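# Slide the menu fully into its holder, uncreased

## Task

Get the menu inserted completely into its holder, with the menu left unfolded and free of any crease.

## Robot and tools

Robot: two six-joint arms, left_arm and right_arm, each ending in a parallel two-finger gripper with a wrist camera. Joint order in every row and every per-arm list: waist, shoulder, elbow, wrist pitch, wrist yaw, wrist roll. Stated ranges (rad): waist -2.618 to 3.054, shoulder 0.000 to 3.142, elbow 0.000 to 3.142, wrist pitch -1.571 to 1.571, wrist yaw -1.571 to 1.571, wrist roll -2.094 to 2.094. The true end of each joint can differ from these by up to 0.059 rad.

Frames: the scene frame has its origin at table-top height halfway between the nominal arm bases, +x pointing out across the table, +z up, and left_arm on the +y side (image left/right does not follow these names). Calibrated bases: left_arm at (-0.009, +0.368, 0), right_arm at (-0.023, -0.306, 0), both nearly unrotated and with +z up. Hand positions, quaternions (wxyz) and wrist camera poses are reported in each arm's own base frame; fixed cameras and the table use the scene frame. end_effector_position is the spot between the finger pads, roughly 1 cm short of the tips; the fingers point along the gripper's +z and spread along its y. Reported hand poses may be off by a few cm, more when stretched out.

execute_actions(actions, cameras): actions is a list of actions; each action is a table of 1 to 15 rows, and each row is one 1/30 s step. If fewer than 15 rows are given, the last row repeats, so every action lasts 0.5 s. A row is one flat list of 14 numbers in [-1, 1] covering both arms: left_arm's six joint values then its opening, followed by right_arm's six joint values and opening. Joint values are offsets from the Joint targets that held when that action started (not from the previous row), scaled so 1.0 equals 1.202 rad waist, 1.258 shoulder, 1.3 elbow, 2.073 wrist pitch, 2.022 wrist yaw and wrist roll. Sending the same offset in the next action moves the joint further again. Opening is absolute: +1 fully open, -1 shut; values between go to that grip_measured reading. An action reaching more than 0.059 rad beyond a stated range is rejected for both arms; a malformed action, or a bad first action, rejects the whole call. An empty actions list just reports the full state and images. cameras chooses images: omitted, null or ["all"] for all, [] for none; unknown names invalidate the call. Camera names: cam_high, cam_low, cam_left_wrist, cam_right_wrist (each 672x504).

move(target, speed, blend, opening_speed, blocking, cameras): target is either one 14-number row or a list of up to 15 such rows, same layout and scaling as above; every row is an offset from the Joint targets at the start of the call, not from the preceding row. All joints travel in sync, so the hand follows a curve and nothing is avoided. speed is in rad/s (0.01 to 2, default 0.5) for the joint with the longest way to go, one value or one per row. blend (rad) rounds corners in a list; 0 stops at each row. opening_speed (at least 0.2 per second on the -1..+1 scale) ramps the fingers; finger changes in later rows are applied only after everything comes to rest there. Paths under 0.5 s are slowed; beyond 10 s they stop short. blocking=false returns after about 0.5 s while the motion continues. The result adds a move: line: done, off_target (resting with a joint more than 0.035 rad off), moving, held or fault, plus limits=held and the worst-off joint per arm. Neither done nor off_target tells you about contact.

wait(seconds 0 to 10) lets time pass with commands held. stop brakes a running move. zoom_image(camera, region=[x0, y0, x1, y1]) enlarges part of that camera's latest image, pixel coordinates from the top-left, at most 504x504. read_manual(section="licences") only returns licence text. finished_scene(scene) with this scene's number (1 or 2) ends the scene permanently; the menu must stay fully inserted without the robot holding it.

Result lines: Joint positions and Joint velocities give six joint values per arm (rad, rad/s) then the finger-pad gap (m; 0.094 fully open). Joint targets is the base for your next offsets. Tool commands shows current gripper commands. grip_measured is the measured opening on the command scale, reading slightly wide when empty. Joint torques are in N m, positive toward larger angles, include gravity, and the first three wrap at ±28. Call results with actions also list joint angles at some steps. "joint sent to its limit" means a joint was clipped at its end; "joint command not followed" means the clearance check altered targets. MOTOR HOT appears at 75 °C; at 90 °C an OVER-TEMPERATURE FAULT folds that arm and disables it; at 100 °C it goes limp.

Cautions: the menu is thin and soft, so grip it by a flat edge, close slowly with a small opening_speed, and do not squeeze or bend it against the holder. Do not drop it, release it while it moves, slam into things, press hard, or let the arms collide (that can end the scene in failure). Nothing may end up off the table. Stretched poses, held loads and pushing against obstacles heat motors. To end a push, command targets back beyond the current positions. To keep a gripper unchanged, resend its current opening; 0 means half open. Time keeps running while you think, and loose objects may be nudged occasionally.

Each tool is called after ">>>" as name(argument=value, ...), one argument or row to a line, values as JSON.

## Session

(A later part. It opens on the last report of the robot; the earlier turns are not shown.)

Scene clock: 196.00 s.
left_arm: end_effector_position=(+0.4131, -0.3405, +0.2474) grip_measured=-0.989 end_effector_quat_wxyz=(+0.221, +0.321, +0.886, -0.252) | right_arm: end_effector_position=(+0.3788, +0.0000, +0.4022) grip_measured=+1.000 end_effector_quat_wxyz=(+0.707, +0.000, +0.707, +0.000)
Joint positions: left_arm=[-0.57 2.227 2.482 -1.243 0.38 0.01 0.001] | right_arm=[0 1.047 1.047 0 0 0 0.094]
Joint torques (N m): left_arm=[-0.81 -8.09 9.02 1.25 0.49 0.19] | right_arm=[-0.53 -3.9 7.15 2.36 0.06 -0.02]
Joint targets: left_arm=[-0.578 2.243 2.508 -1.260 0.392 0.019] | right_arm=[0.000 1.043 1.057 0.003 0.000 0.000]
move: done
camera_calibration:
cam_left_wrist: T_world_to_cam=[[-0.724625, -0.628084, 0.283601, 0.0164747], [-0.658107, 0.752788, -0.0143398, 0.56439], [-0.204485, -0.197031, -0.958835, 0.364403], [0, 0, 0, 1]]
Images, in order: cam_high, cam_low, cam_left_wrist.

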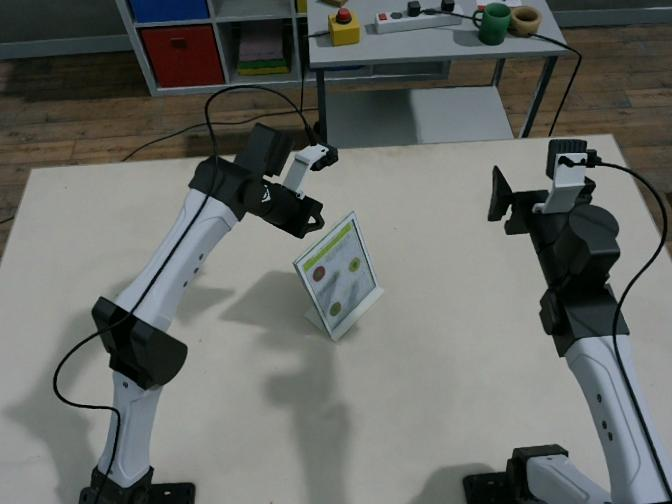

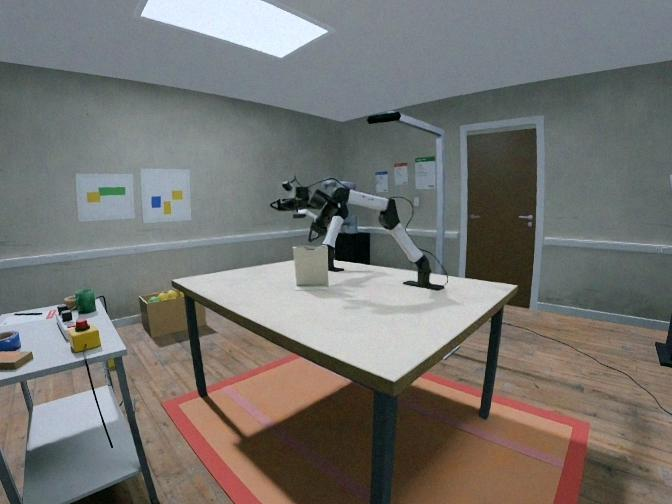

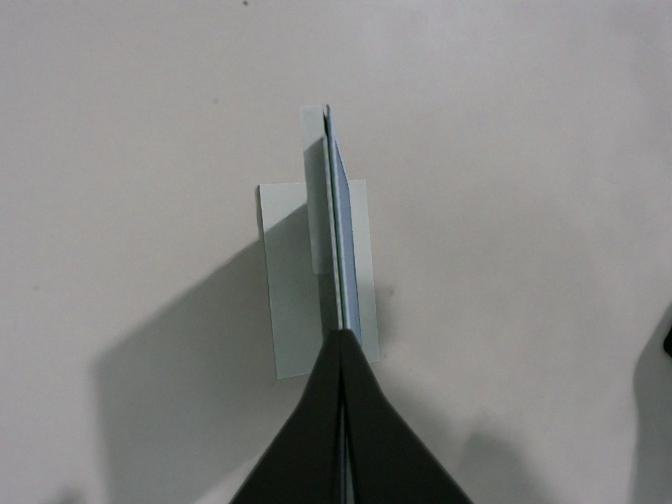

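>>> move(
  target=[-0.0108,-0.0954,-0.2046,0.0917,-0.0183,-0.0153,-1,0,0,0,0,0,0,1],
  speed=0.06,
  cameras=["cam_high","cam_low","cam_left_wrist"],
)

>>> zoom_image(
  camera="cam_left_wrist",
  region=[270, 90, 420, 400],
)

>>> zoom_image(
  camera="cam_low",
  region=[280, 205, 340, 265],
)

>>> zoom_image(
  camera="cam_high",
  region=[280, 190, 400, 350],
)

Scene clock: 208.00 s.
left_arm: end_effector_position=(+0.4116, -0.3442, +0.2156) grip_measured=-0.989 end_effector_quat_wxyz=(+0.214, +0.319, +0.890, -0.248) | right_arm: end_effector_position=(+0.3788, +0.0000, +0.4022) grip_measured=+1.000 end_effector_quat_wxyz=(+0.707, +0.000, +0.707, +0.000)
Joint positions: left_arm=[-0.581 2.165 2.251 -1.088 0.369 -0.001 0.001] | right_arm=[0 1.047 1.047 0 0 0 0.094]
Joint torques (N m): left_arm=[-1.02 -12.52 6.31 1.57 0.18 -0.01] | right_arm=[-0.51 -3.9 7.16 2.36 0.06 -0.02]
Joint targets: left_arm=[-0.591 2.122 2.242 -1.069 0.355 -0.012] | right_arm=[0.000 1.043 1.057 0.003 0.000 0.000]
move: off_target (left_arm); left_arm: the shoulder is farthest, 0.042 rad from its target
camera_calibration:
cam_left_wrist: T_world_to_cam=[[-0.718694, -0.634389, 0.284657, 0.0172606], [-0.660941, 0.750429, 0.00368747, 0.562217], [-0.215954, -0.185491, -0.958622, 0.341501], [0, 0, 0, 1]]
Images, in order: cam_high, cam_low, cam_left_wrist.

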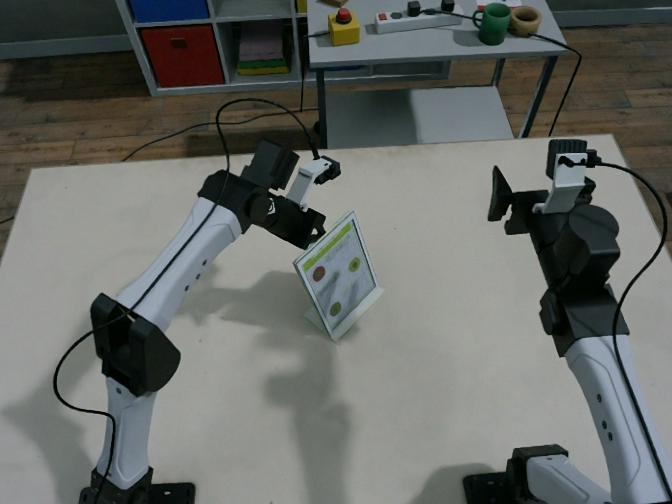

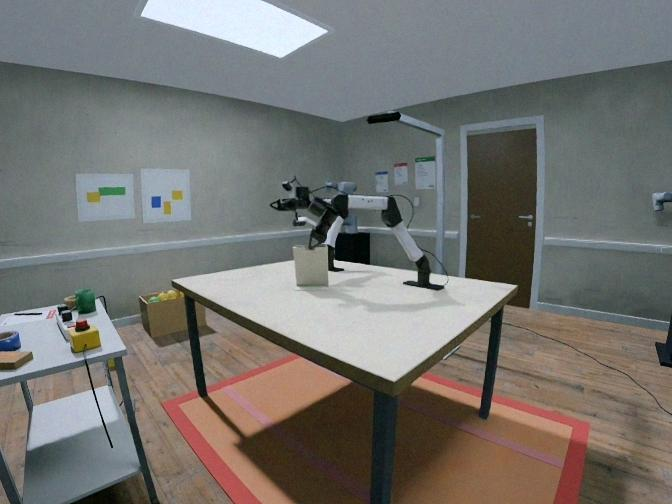

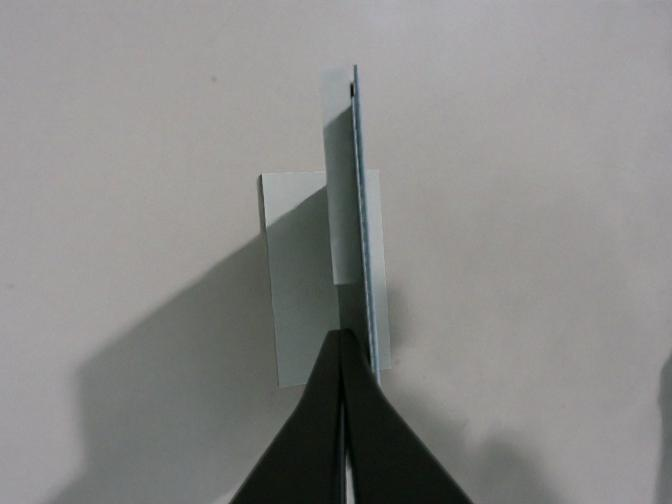

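Scaled by 1.626 from the camera's 672x504 image, which has a finer 960x720 frame.

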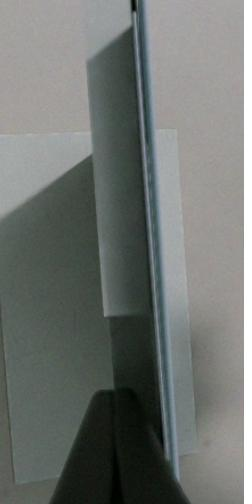

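Scaled by 8.400 from the camera's 672x504 image, which has a finer 960x720 frame.

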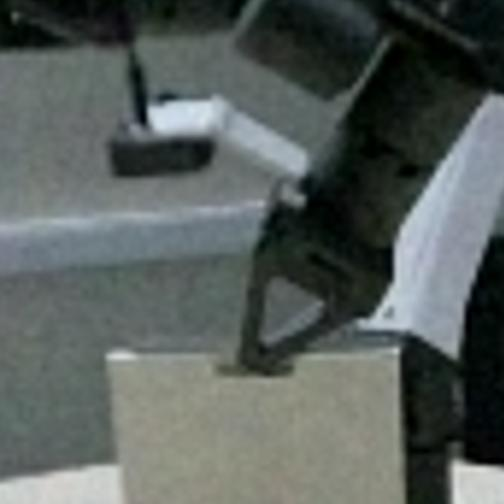

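Scaled by 3.150 from the camera's 672x504 image, which has a finer 960x720 frame.

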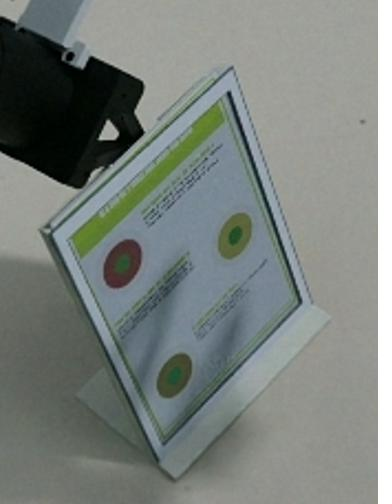

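>>> move(
  target=[0.0108,0.0962,0.2046,-0.0921,0.0183,0.0153,-1,0,0,0,0,0,0,1],
  speed=0.12,
  cameras=["cam_high","cam_low","cam_left_wrist"],
)

>>> zoom_image(
  camera="cam_left_wrist",
  region=[270, 90, 420, 400],
)

>>> zoom_image(
  camera="cam_high",
  region=[280, 190, 400, 350],
)

>>> zoom_image(
  camera="cam_low",
  region=[280, 205, 340, 265],
)

Scene clock: 225.33 s.
left_arm: end_effector_position=(+0.4097, -0.3445, +0.2472) grip_measured=-0.989 end_effector_quat_wxyz=(+0.220, +0.325, +0.885, -0.252) | right_arm: end_effector_position=(+0.3788, +0.0000, +0.4022) grip_measured=+1.000 end_effector_quat_wxyz=(+0.707, +0.000, +0.707, +0.000)
Joint positions: left_arm=[-0.581 2.227 2.482 -1.244 0.377 0.01 0.001] | right_arm=[0 1.047 1.047 0 0 0 0.094]
Joint torques (N m): left_arm=[0.28 -8.02 9.02 1.31 0.54 0.2] | right_arm=[-0.51 -3.89 7.16 2.36 0.06 -0.02]
Joint targets: left_arm=[-0.578 2.244 2.508 -1.260 0.392 0.019] | right_arm=[0.000 1.043 1.057 0.003 0.000 0.000]
move: done
camera_calibration:
cam_left_wrist: T_world_to_cam=[[-0.730464, -0.622255, 0.281461, 0.0165046], [-0.651292, 0.758717, -0.0128986, 0.564007], [-0.205523, -0.192736, -0.959486, 0.364738], [0, 0, 0, 1]]
Images, in order: cam_high, cam_low, cam_left_wrist.

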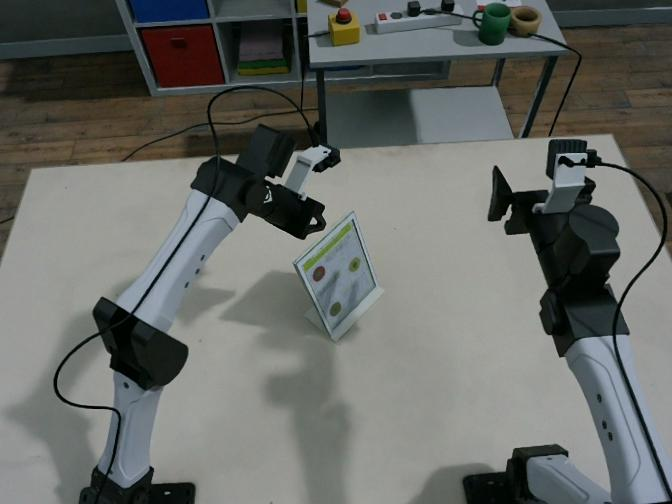

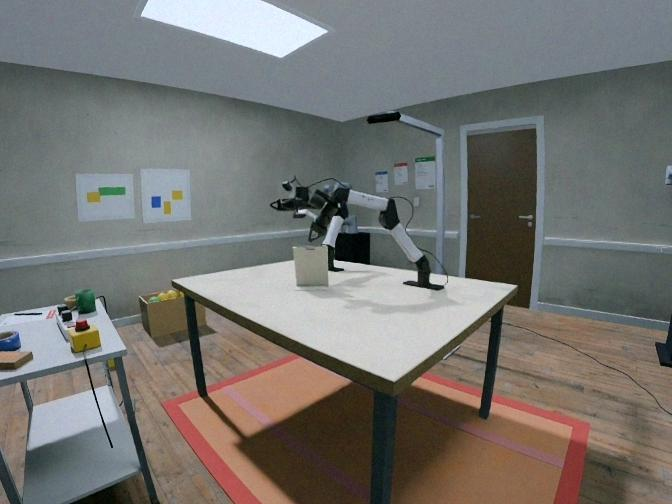

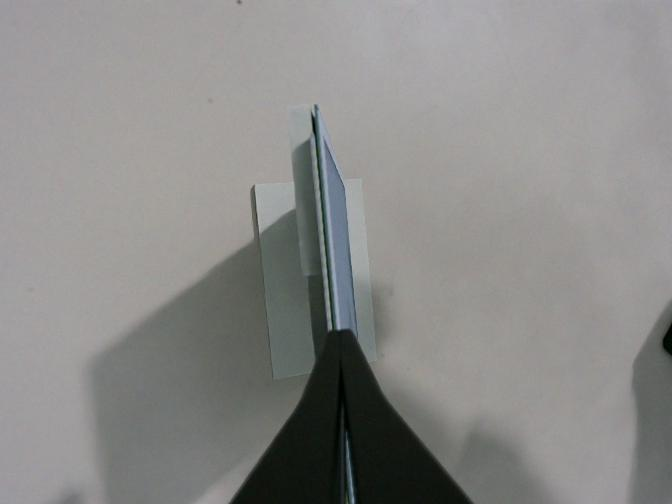

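Scaled by 1.626 from the camera's 672x504 image, which has a finer 960x720 frame.

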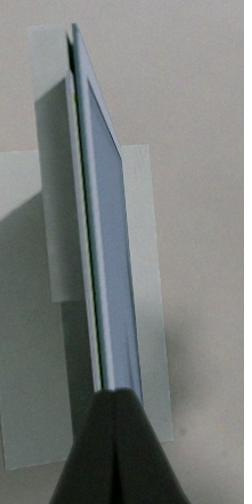

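Scaled by 3.150 from the camera's 672x504 image, which has a finer 960x720 frame.

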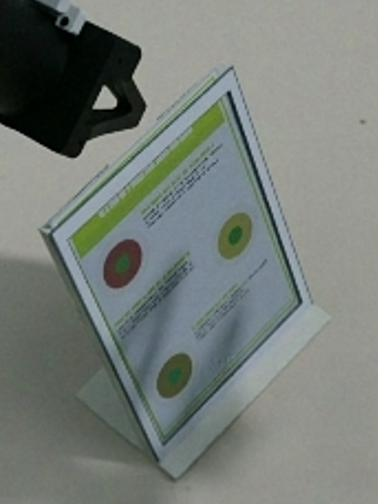

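Scaled by 8.400 from the camera's 672x504 image, which has a finer 960x720 frame.

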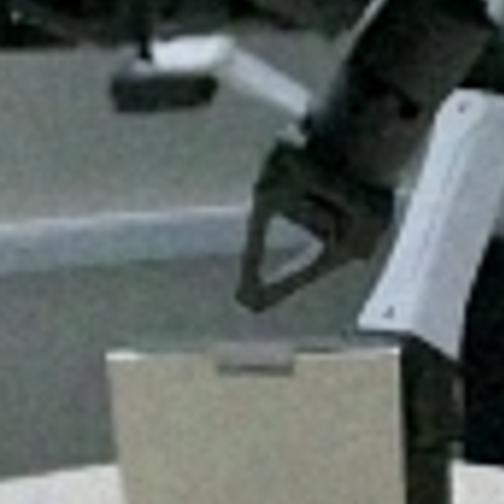

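>>> move(
  target=[-0.0058,-0.0866,-0.1454,0.0656,-0.0183,-0.0153,-1,0,0,0,0,0,0,1],
  speed=0.08,
  cameras=["cam_high","cam_low","cam_left_wrist"],
)

>>> zoom_image(
  camera="cam_left_wrist",
  region=[270, 90, 420, 400],
)

>>> zoom_image(
  camera="cam_low",
  region=[280, 205, 340, 265],
)

Scene clock: 231.33 s.
left_arm: end_effector_position=(+0.4104, -0.3437, +0.2304) grip_measured=-0.989 end_effector_quat_wxyz=(+0.218, +0.319, +0.888, -0.250) | right_arm: end_effector_position=(+0.3788, +0.0000, +0.4022) grip_measured=+1.000 end_effector_quat_wxyz=(+0.707, +0.000, +0.707, +0.000)
Joint positions: left_arm=[-0.581 2.177 2.328 -1.143 0.371 -0.001 0.001] | right_arm=[0 1.047 1.047 0 0 0 0.094]
Joint torques (N m): left_arm=[-0.43 -12.46 6.17 1.62 0.17 -0.01] | right_arm=[-0.51 -3.89 7.16 2.35 0.06 -0.02]
Joint targets: left_arm=[-0.585 2.135 2.319 -1.124 0.355 -0.012] | right_arm=[0.000 1.043 1.057 0.003 0.000 0.000]
move: off_target (left_arm); left_arm: the shoulder is farthest, 0.042 rad from its target
camera_calibration:
cam_left_wrist: T_world_to_cam=[[-0.721283, -0.632002, 0.283413, 0.0146406], [-0.660311, 0.750969, -0.00584769, 0.563064], [-0.209139, -0.191359, -0.95898, 0.350829], [0, 0, 0, 1]]
Images, in order: cam_high, cam_low, cam_left_wrist.

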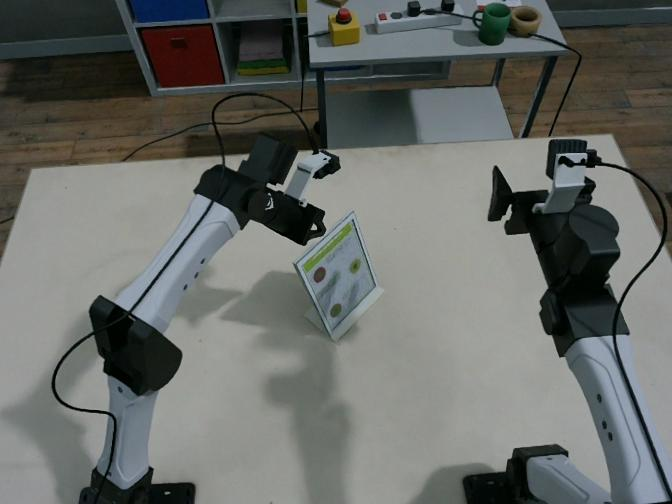

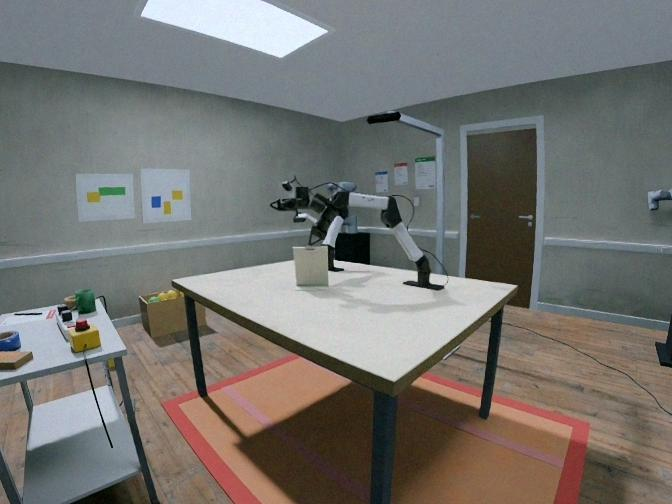

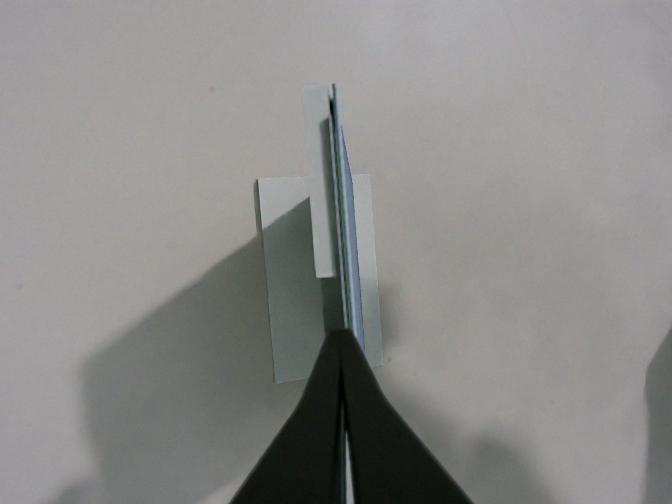

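Scaled by 1.626 from the camera's 672x504 image, which has a finer 960x720 frame.

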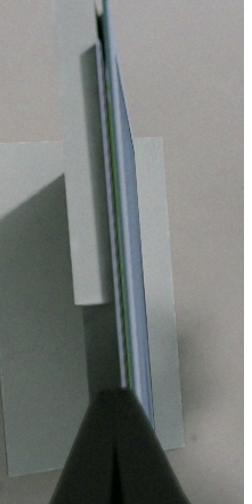

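Scaled by 8.400 from the camera's 672x504 image, which has a finer 960x720 frame.

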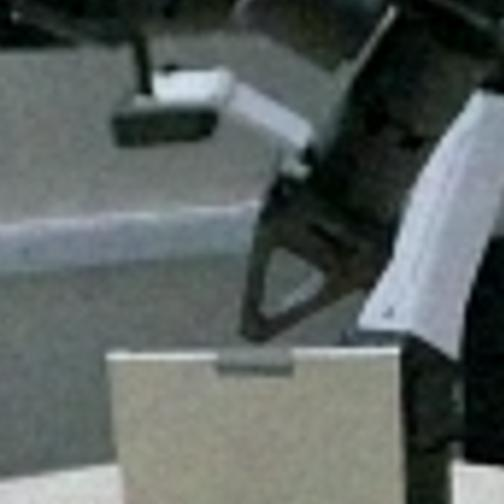

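>>> move(
  target=[
    [-0.009,0,0,0,0,0,-1,0,0,0,0,0,0,1],
    [-0.0158,-0.035,-0.1046,0.0468,-0.004,-0.0064,-1,0,0,0,0,0,0,1],
  ],
  speed=0.05,
  cameras=["cam_high","cam_low","cam_left_wrist"],
)

>>> zoom_image(
  camera="cam_left_wrist",
  region=[270, 90, 420, 400],
)

>>> zoom_image(
  camera="cam_low",
  region=[280, 205, 340, 265],
)

>>> zoom_image(
  camera="cam_high",
  region=[280, 190, 400, 350],
)

Scene clock: 245.60 s.
left_arm: end_effector_position=(+0.4077, -0.3487, +0.2271) grip_measured=-0.989 end_effector_quat_wxyz=(+0.233, +0.320, +0.882, -0.256) | right_arm: end_effector_position=(+0.3788, +0.0000, +0.4022) grip_measured=+1.000 end_effector_quat_wxyz=(+0.707, +0.000, +0.707, +0.000)
Joint positions: left_arm=[-0.592 2.119 2.198 -1.032 0.368 -0.015 0.001] | right_arm=[0 1.047 1.047 0 0 0 0.094]
Joint torques (N m): left_arm=[-1.2 -11.19 5.79 1.54 0.1 0.01] | right_arm=[-0.5 -3.89 7.15 2.36 0.06 -0.02]
Joint targets: left_arm=[-0.604 2.091 2.183 -1.027 0.347 -0.025] | right_arm=[0.000 1.043 1.057 0.003 0.000 0.000]
move: done
camera_calibration:
cam_left_wrist: T_world_to_cam=[[-0.728657, -0.625416, 0.279131, 0.0167055], [-0.659789, 0.750321, -0.0411891, 0.572653], [-0.183677, -0.21418, -0.959369, 0.32783], [0, 0, 0, 1]]
Images, in order: cam_high, cam_low, cam_left_wrist.

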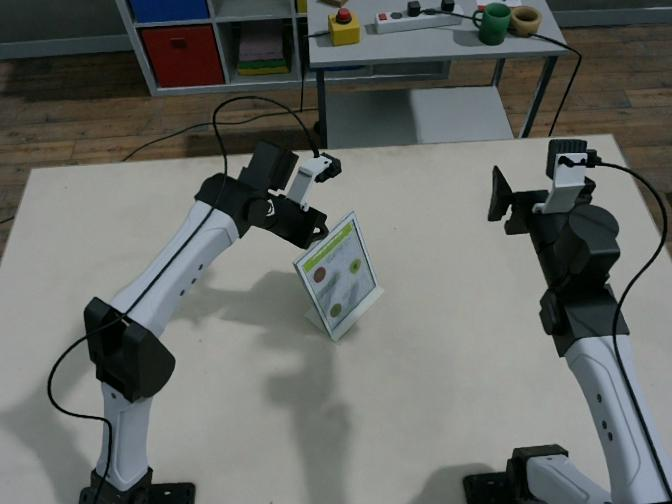

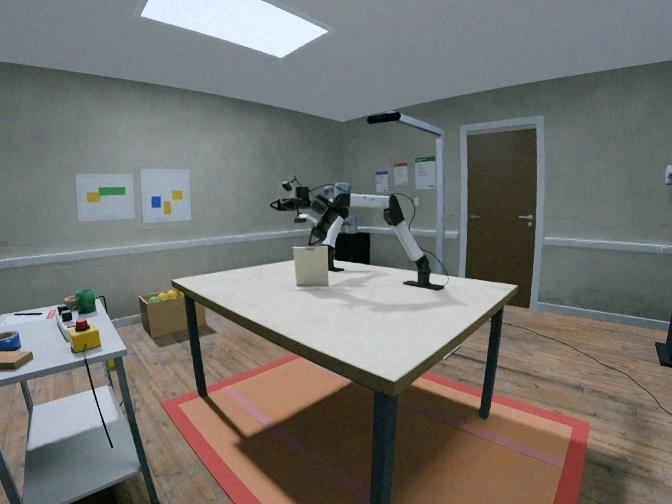

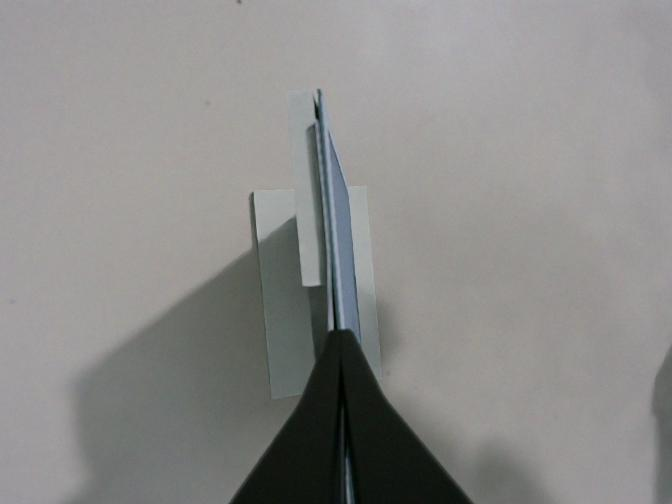

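Scaled by 1.626 from the camera's 672x504 image, which has a finer 960x720 frame.

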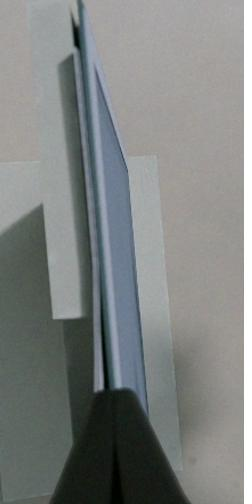

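Scaled by 8.400 from the camera's 672x504 image, which has a finer 960x720 frame.

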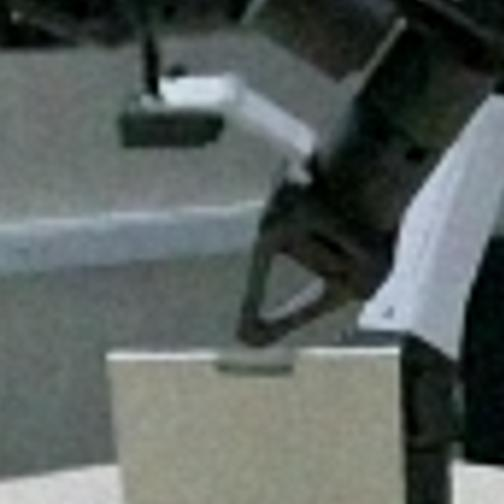

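Scaled by 3.150 from the camera's 672x504 image, which has a finer 960x720 frame.

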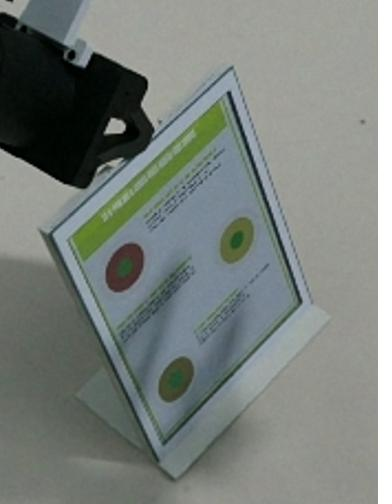

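>>> move(
  target=[0.0158,0.07,0.15,-0.06,0.01,0.01,-1,0,0,0,0,0,0,1],
  speed=0.12,
  cameras=["cam_high","cam_low","cam_left_wrist"],
)

>>> zoom_image(
  camera="cam_left_wrist",
  region=[270, 90, 420, 400],
)

>>> zoom_image(
  camera="cam_high",
  region=[285, 200, 395, 350],
)

>>> zoom_image(
  camera="cam_high",
  region=[320, 300, 350, 345],
)

>>> zoom_image(
  camera="cam_high",
  region=[320, 200, 370, 250],
)

>>> zoom_image(
  camera="cam_low",
  region=[288, 240, 332, 256],
)

Scene clock: 255.60 s.
left_arm: end_effector_position=(+0.4082, -0.3490, +0.2474) grip_measured=-0.989 end_effector_quat_wxyz=(+0.236, +0.320, +0.881, -0.256) | right_arm: end_effector_position=(+0.3788, +0.0000, +0.4022) grip_measured=+1.000 end_effector_quat_wxyz=(+0.707, +0.000, +0.707, +0.000)
Joint positions: left_arm=[-0.592 2.162 2.351 -1.135 0.367 -0.014 0.001] | right_arm=[0 1.047 1.047 0 0 0 0.094]
Joint torques (N m): left_arm=[0.68 -7.84 9.31 1.35 0.34 0.2] | right_arm=[-0.5 -3.89 7.15 2.36 0.06 -0.02]
Motor temperatures (°C): left_arm=[23 58 51 48 24 22 26] | right_arm=[23 28 39 37 22 24 24]
Heat: left arm: 58 °C; right arm: 39 °C.
Joint targets: left_arm=[-0.585 2.178 2.378 -1.152 0.367 -0.004] | right_arm=[0.000 1.043 1.057 0.003 0.000 0.000]
move: done
camera_calibration:
cam_left_wrist: T_world_to_cam=[[-0.730041, -0.62481, 0.276862, 0.0126464], [-0.659671, 0.750106, -0.0466394, 0.575273], [-0.178535, -0.216687, -0.959777, 0.344484], [0, 0, 0, 1]]
Images, in order: cam_high, cam_low, cam_left_wrist.

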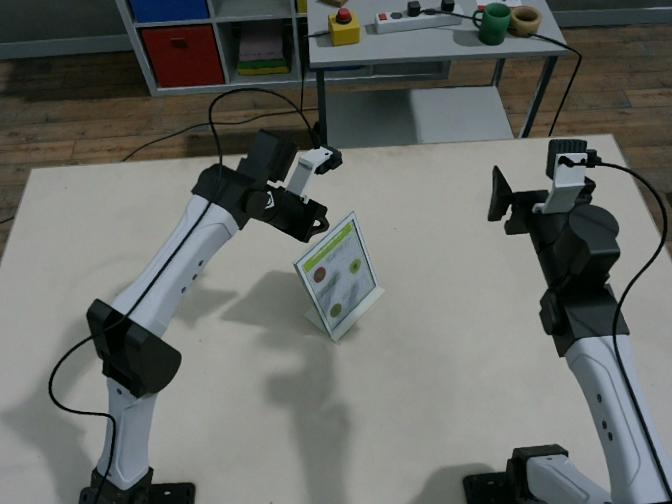

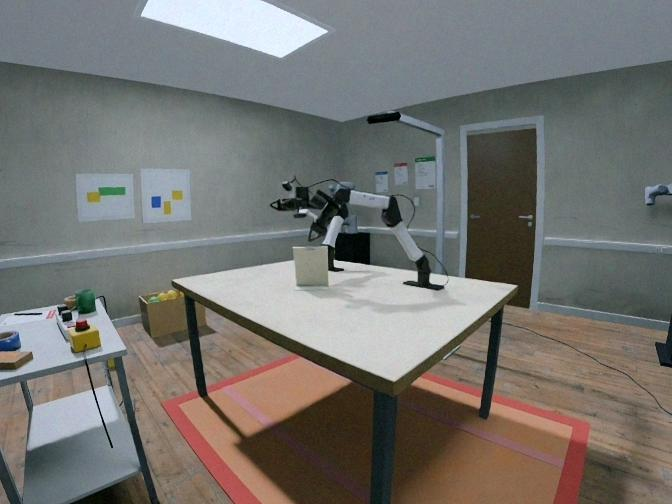

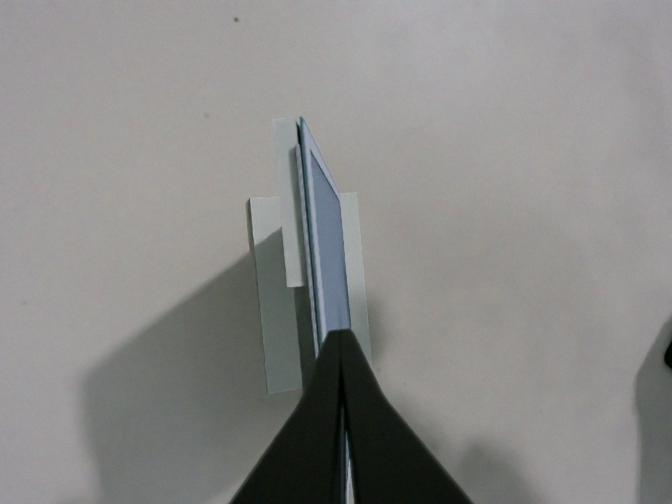

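Scaled by 1.626 from the camera's 672x504 image, which has a finer 960x720 frame.

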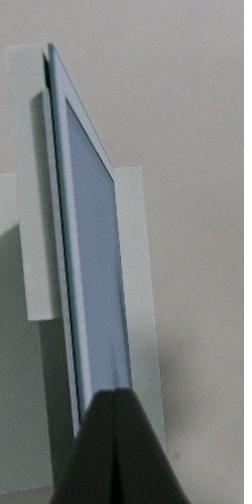

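Scaled by 3.360 from the camera's 672x504 image, which has a finer 960x720 frame.

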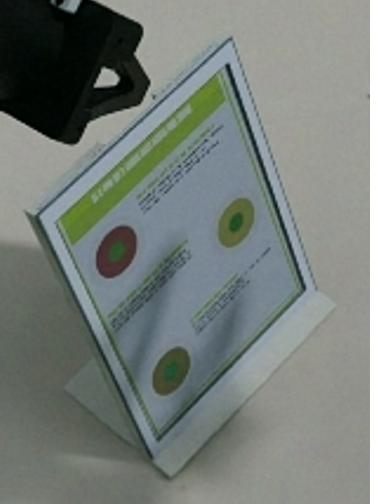

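Scaled by 11.200 from the camera's 672x504 image, which has a finer 960x720 frame.

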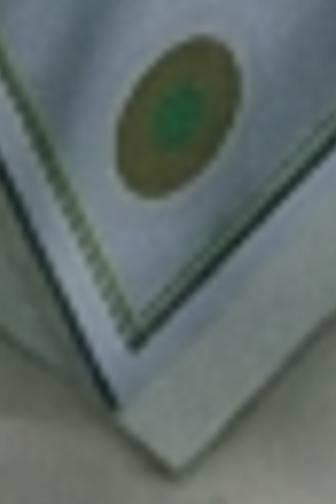

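Scaled by 10.080 from the camera's 672x504 image, which has a finer 960x720 frame.

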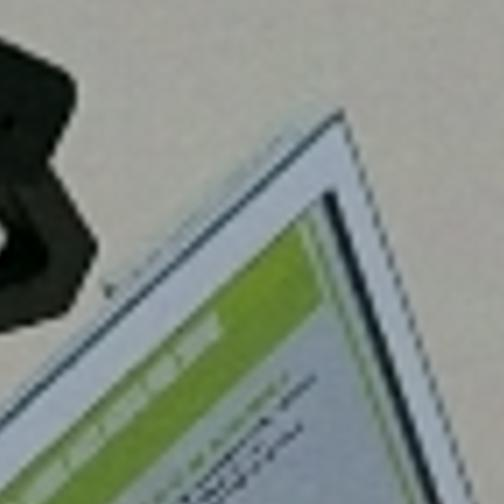

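Scaled by 11.455 from the camera's 672x504 image, which has a finer 960x720 frame.

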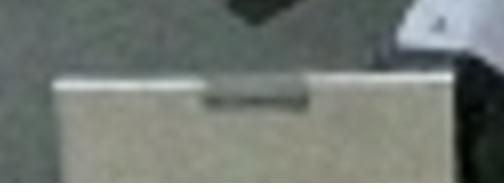

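>>> finished_scene(
  scene=2,
)

The scene is finished: the task was done.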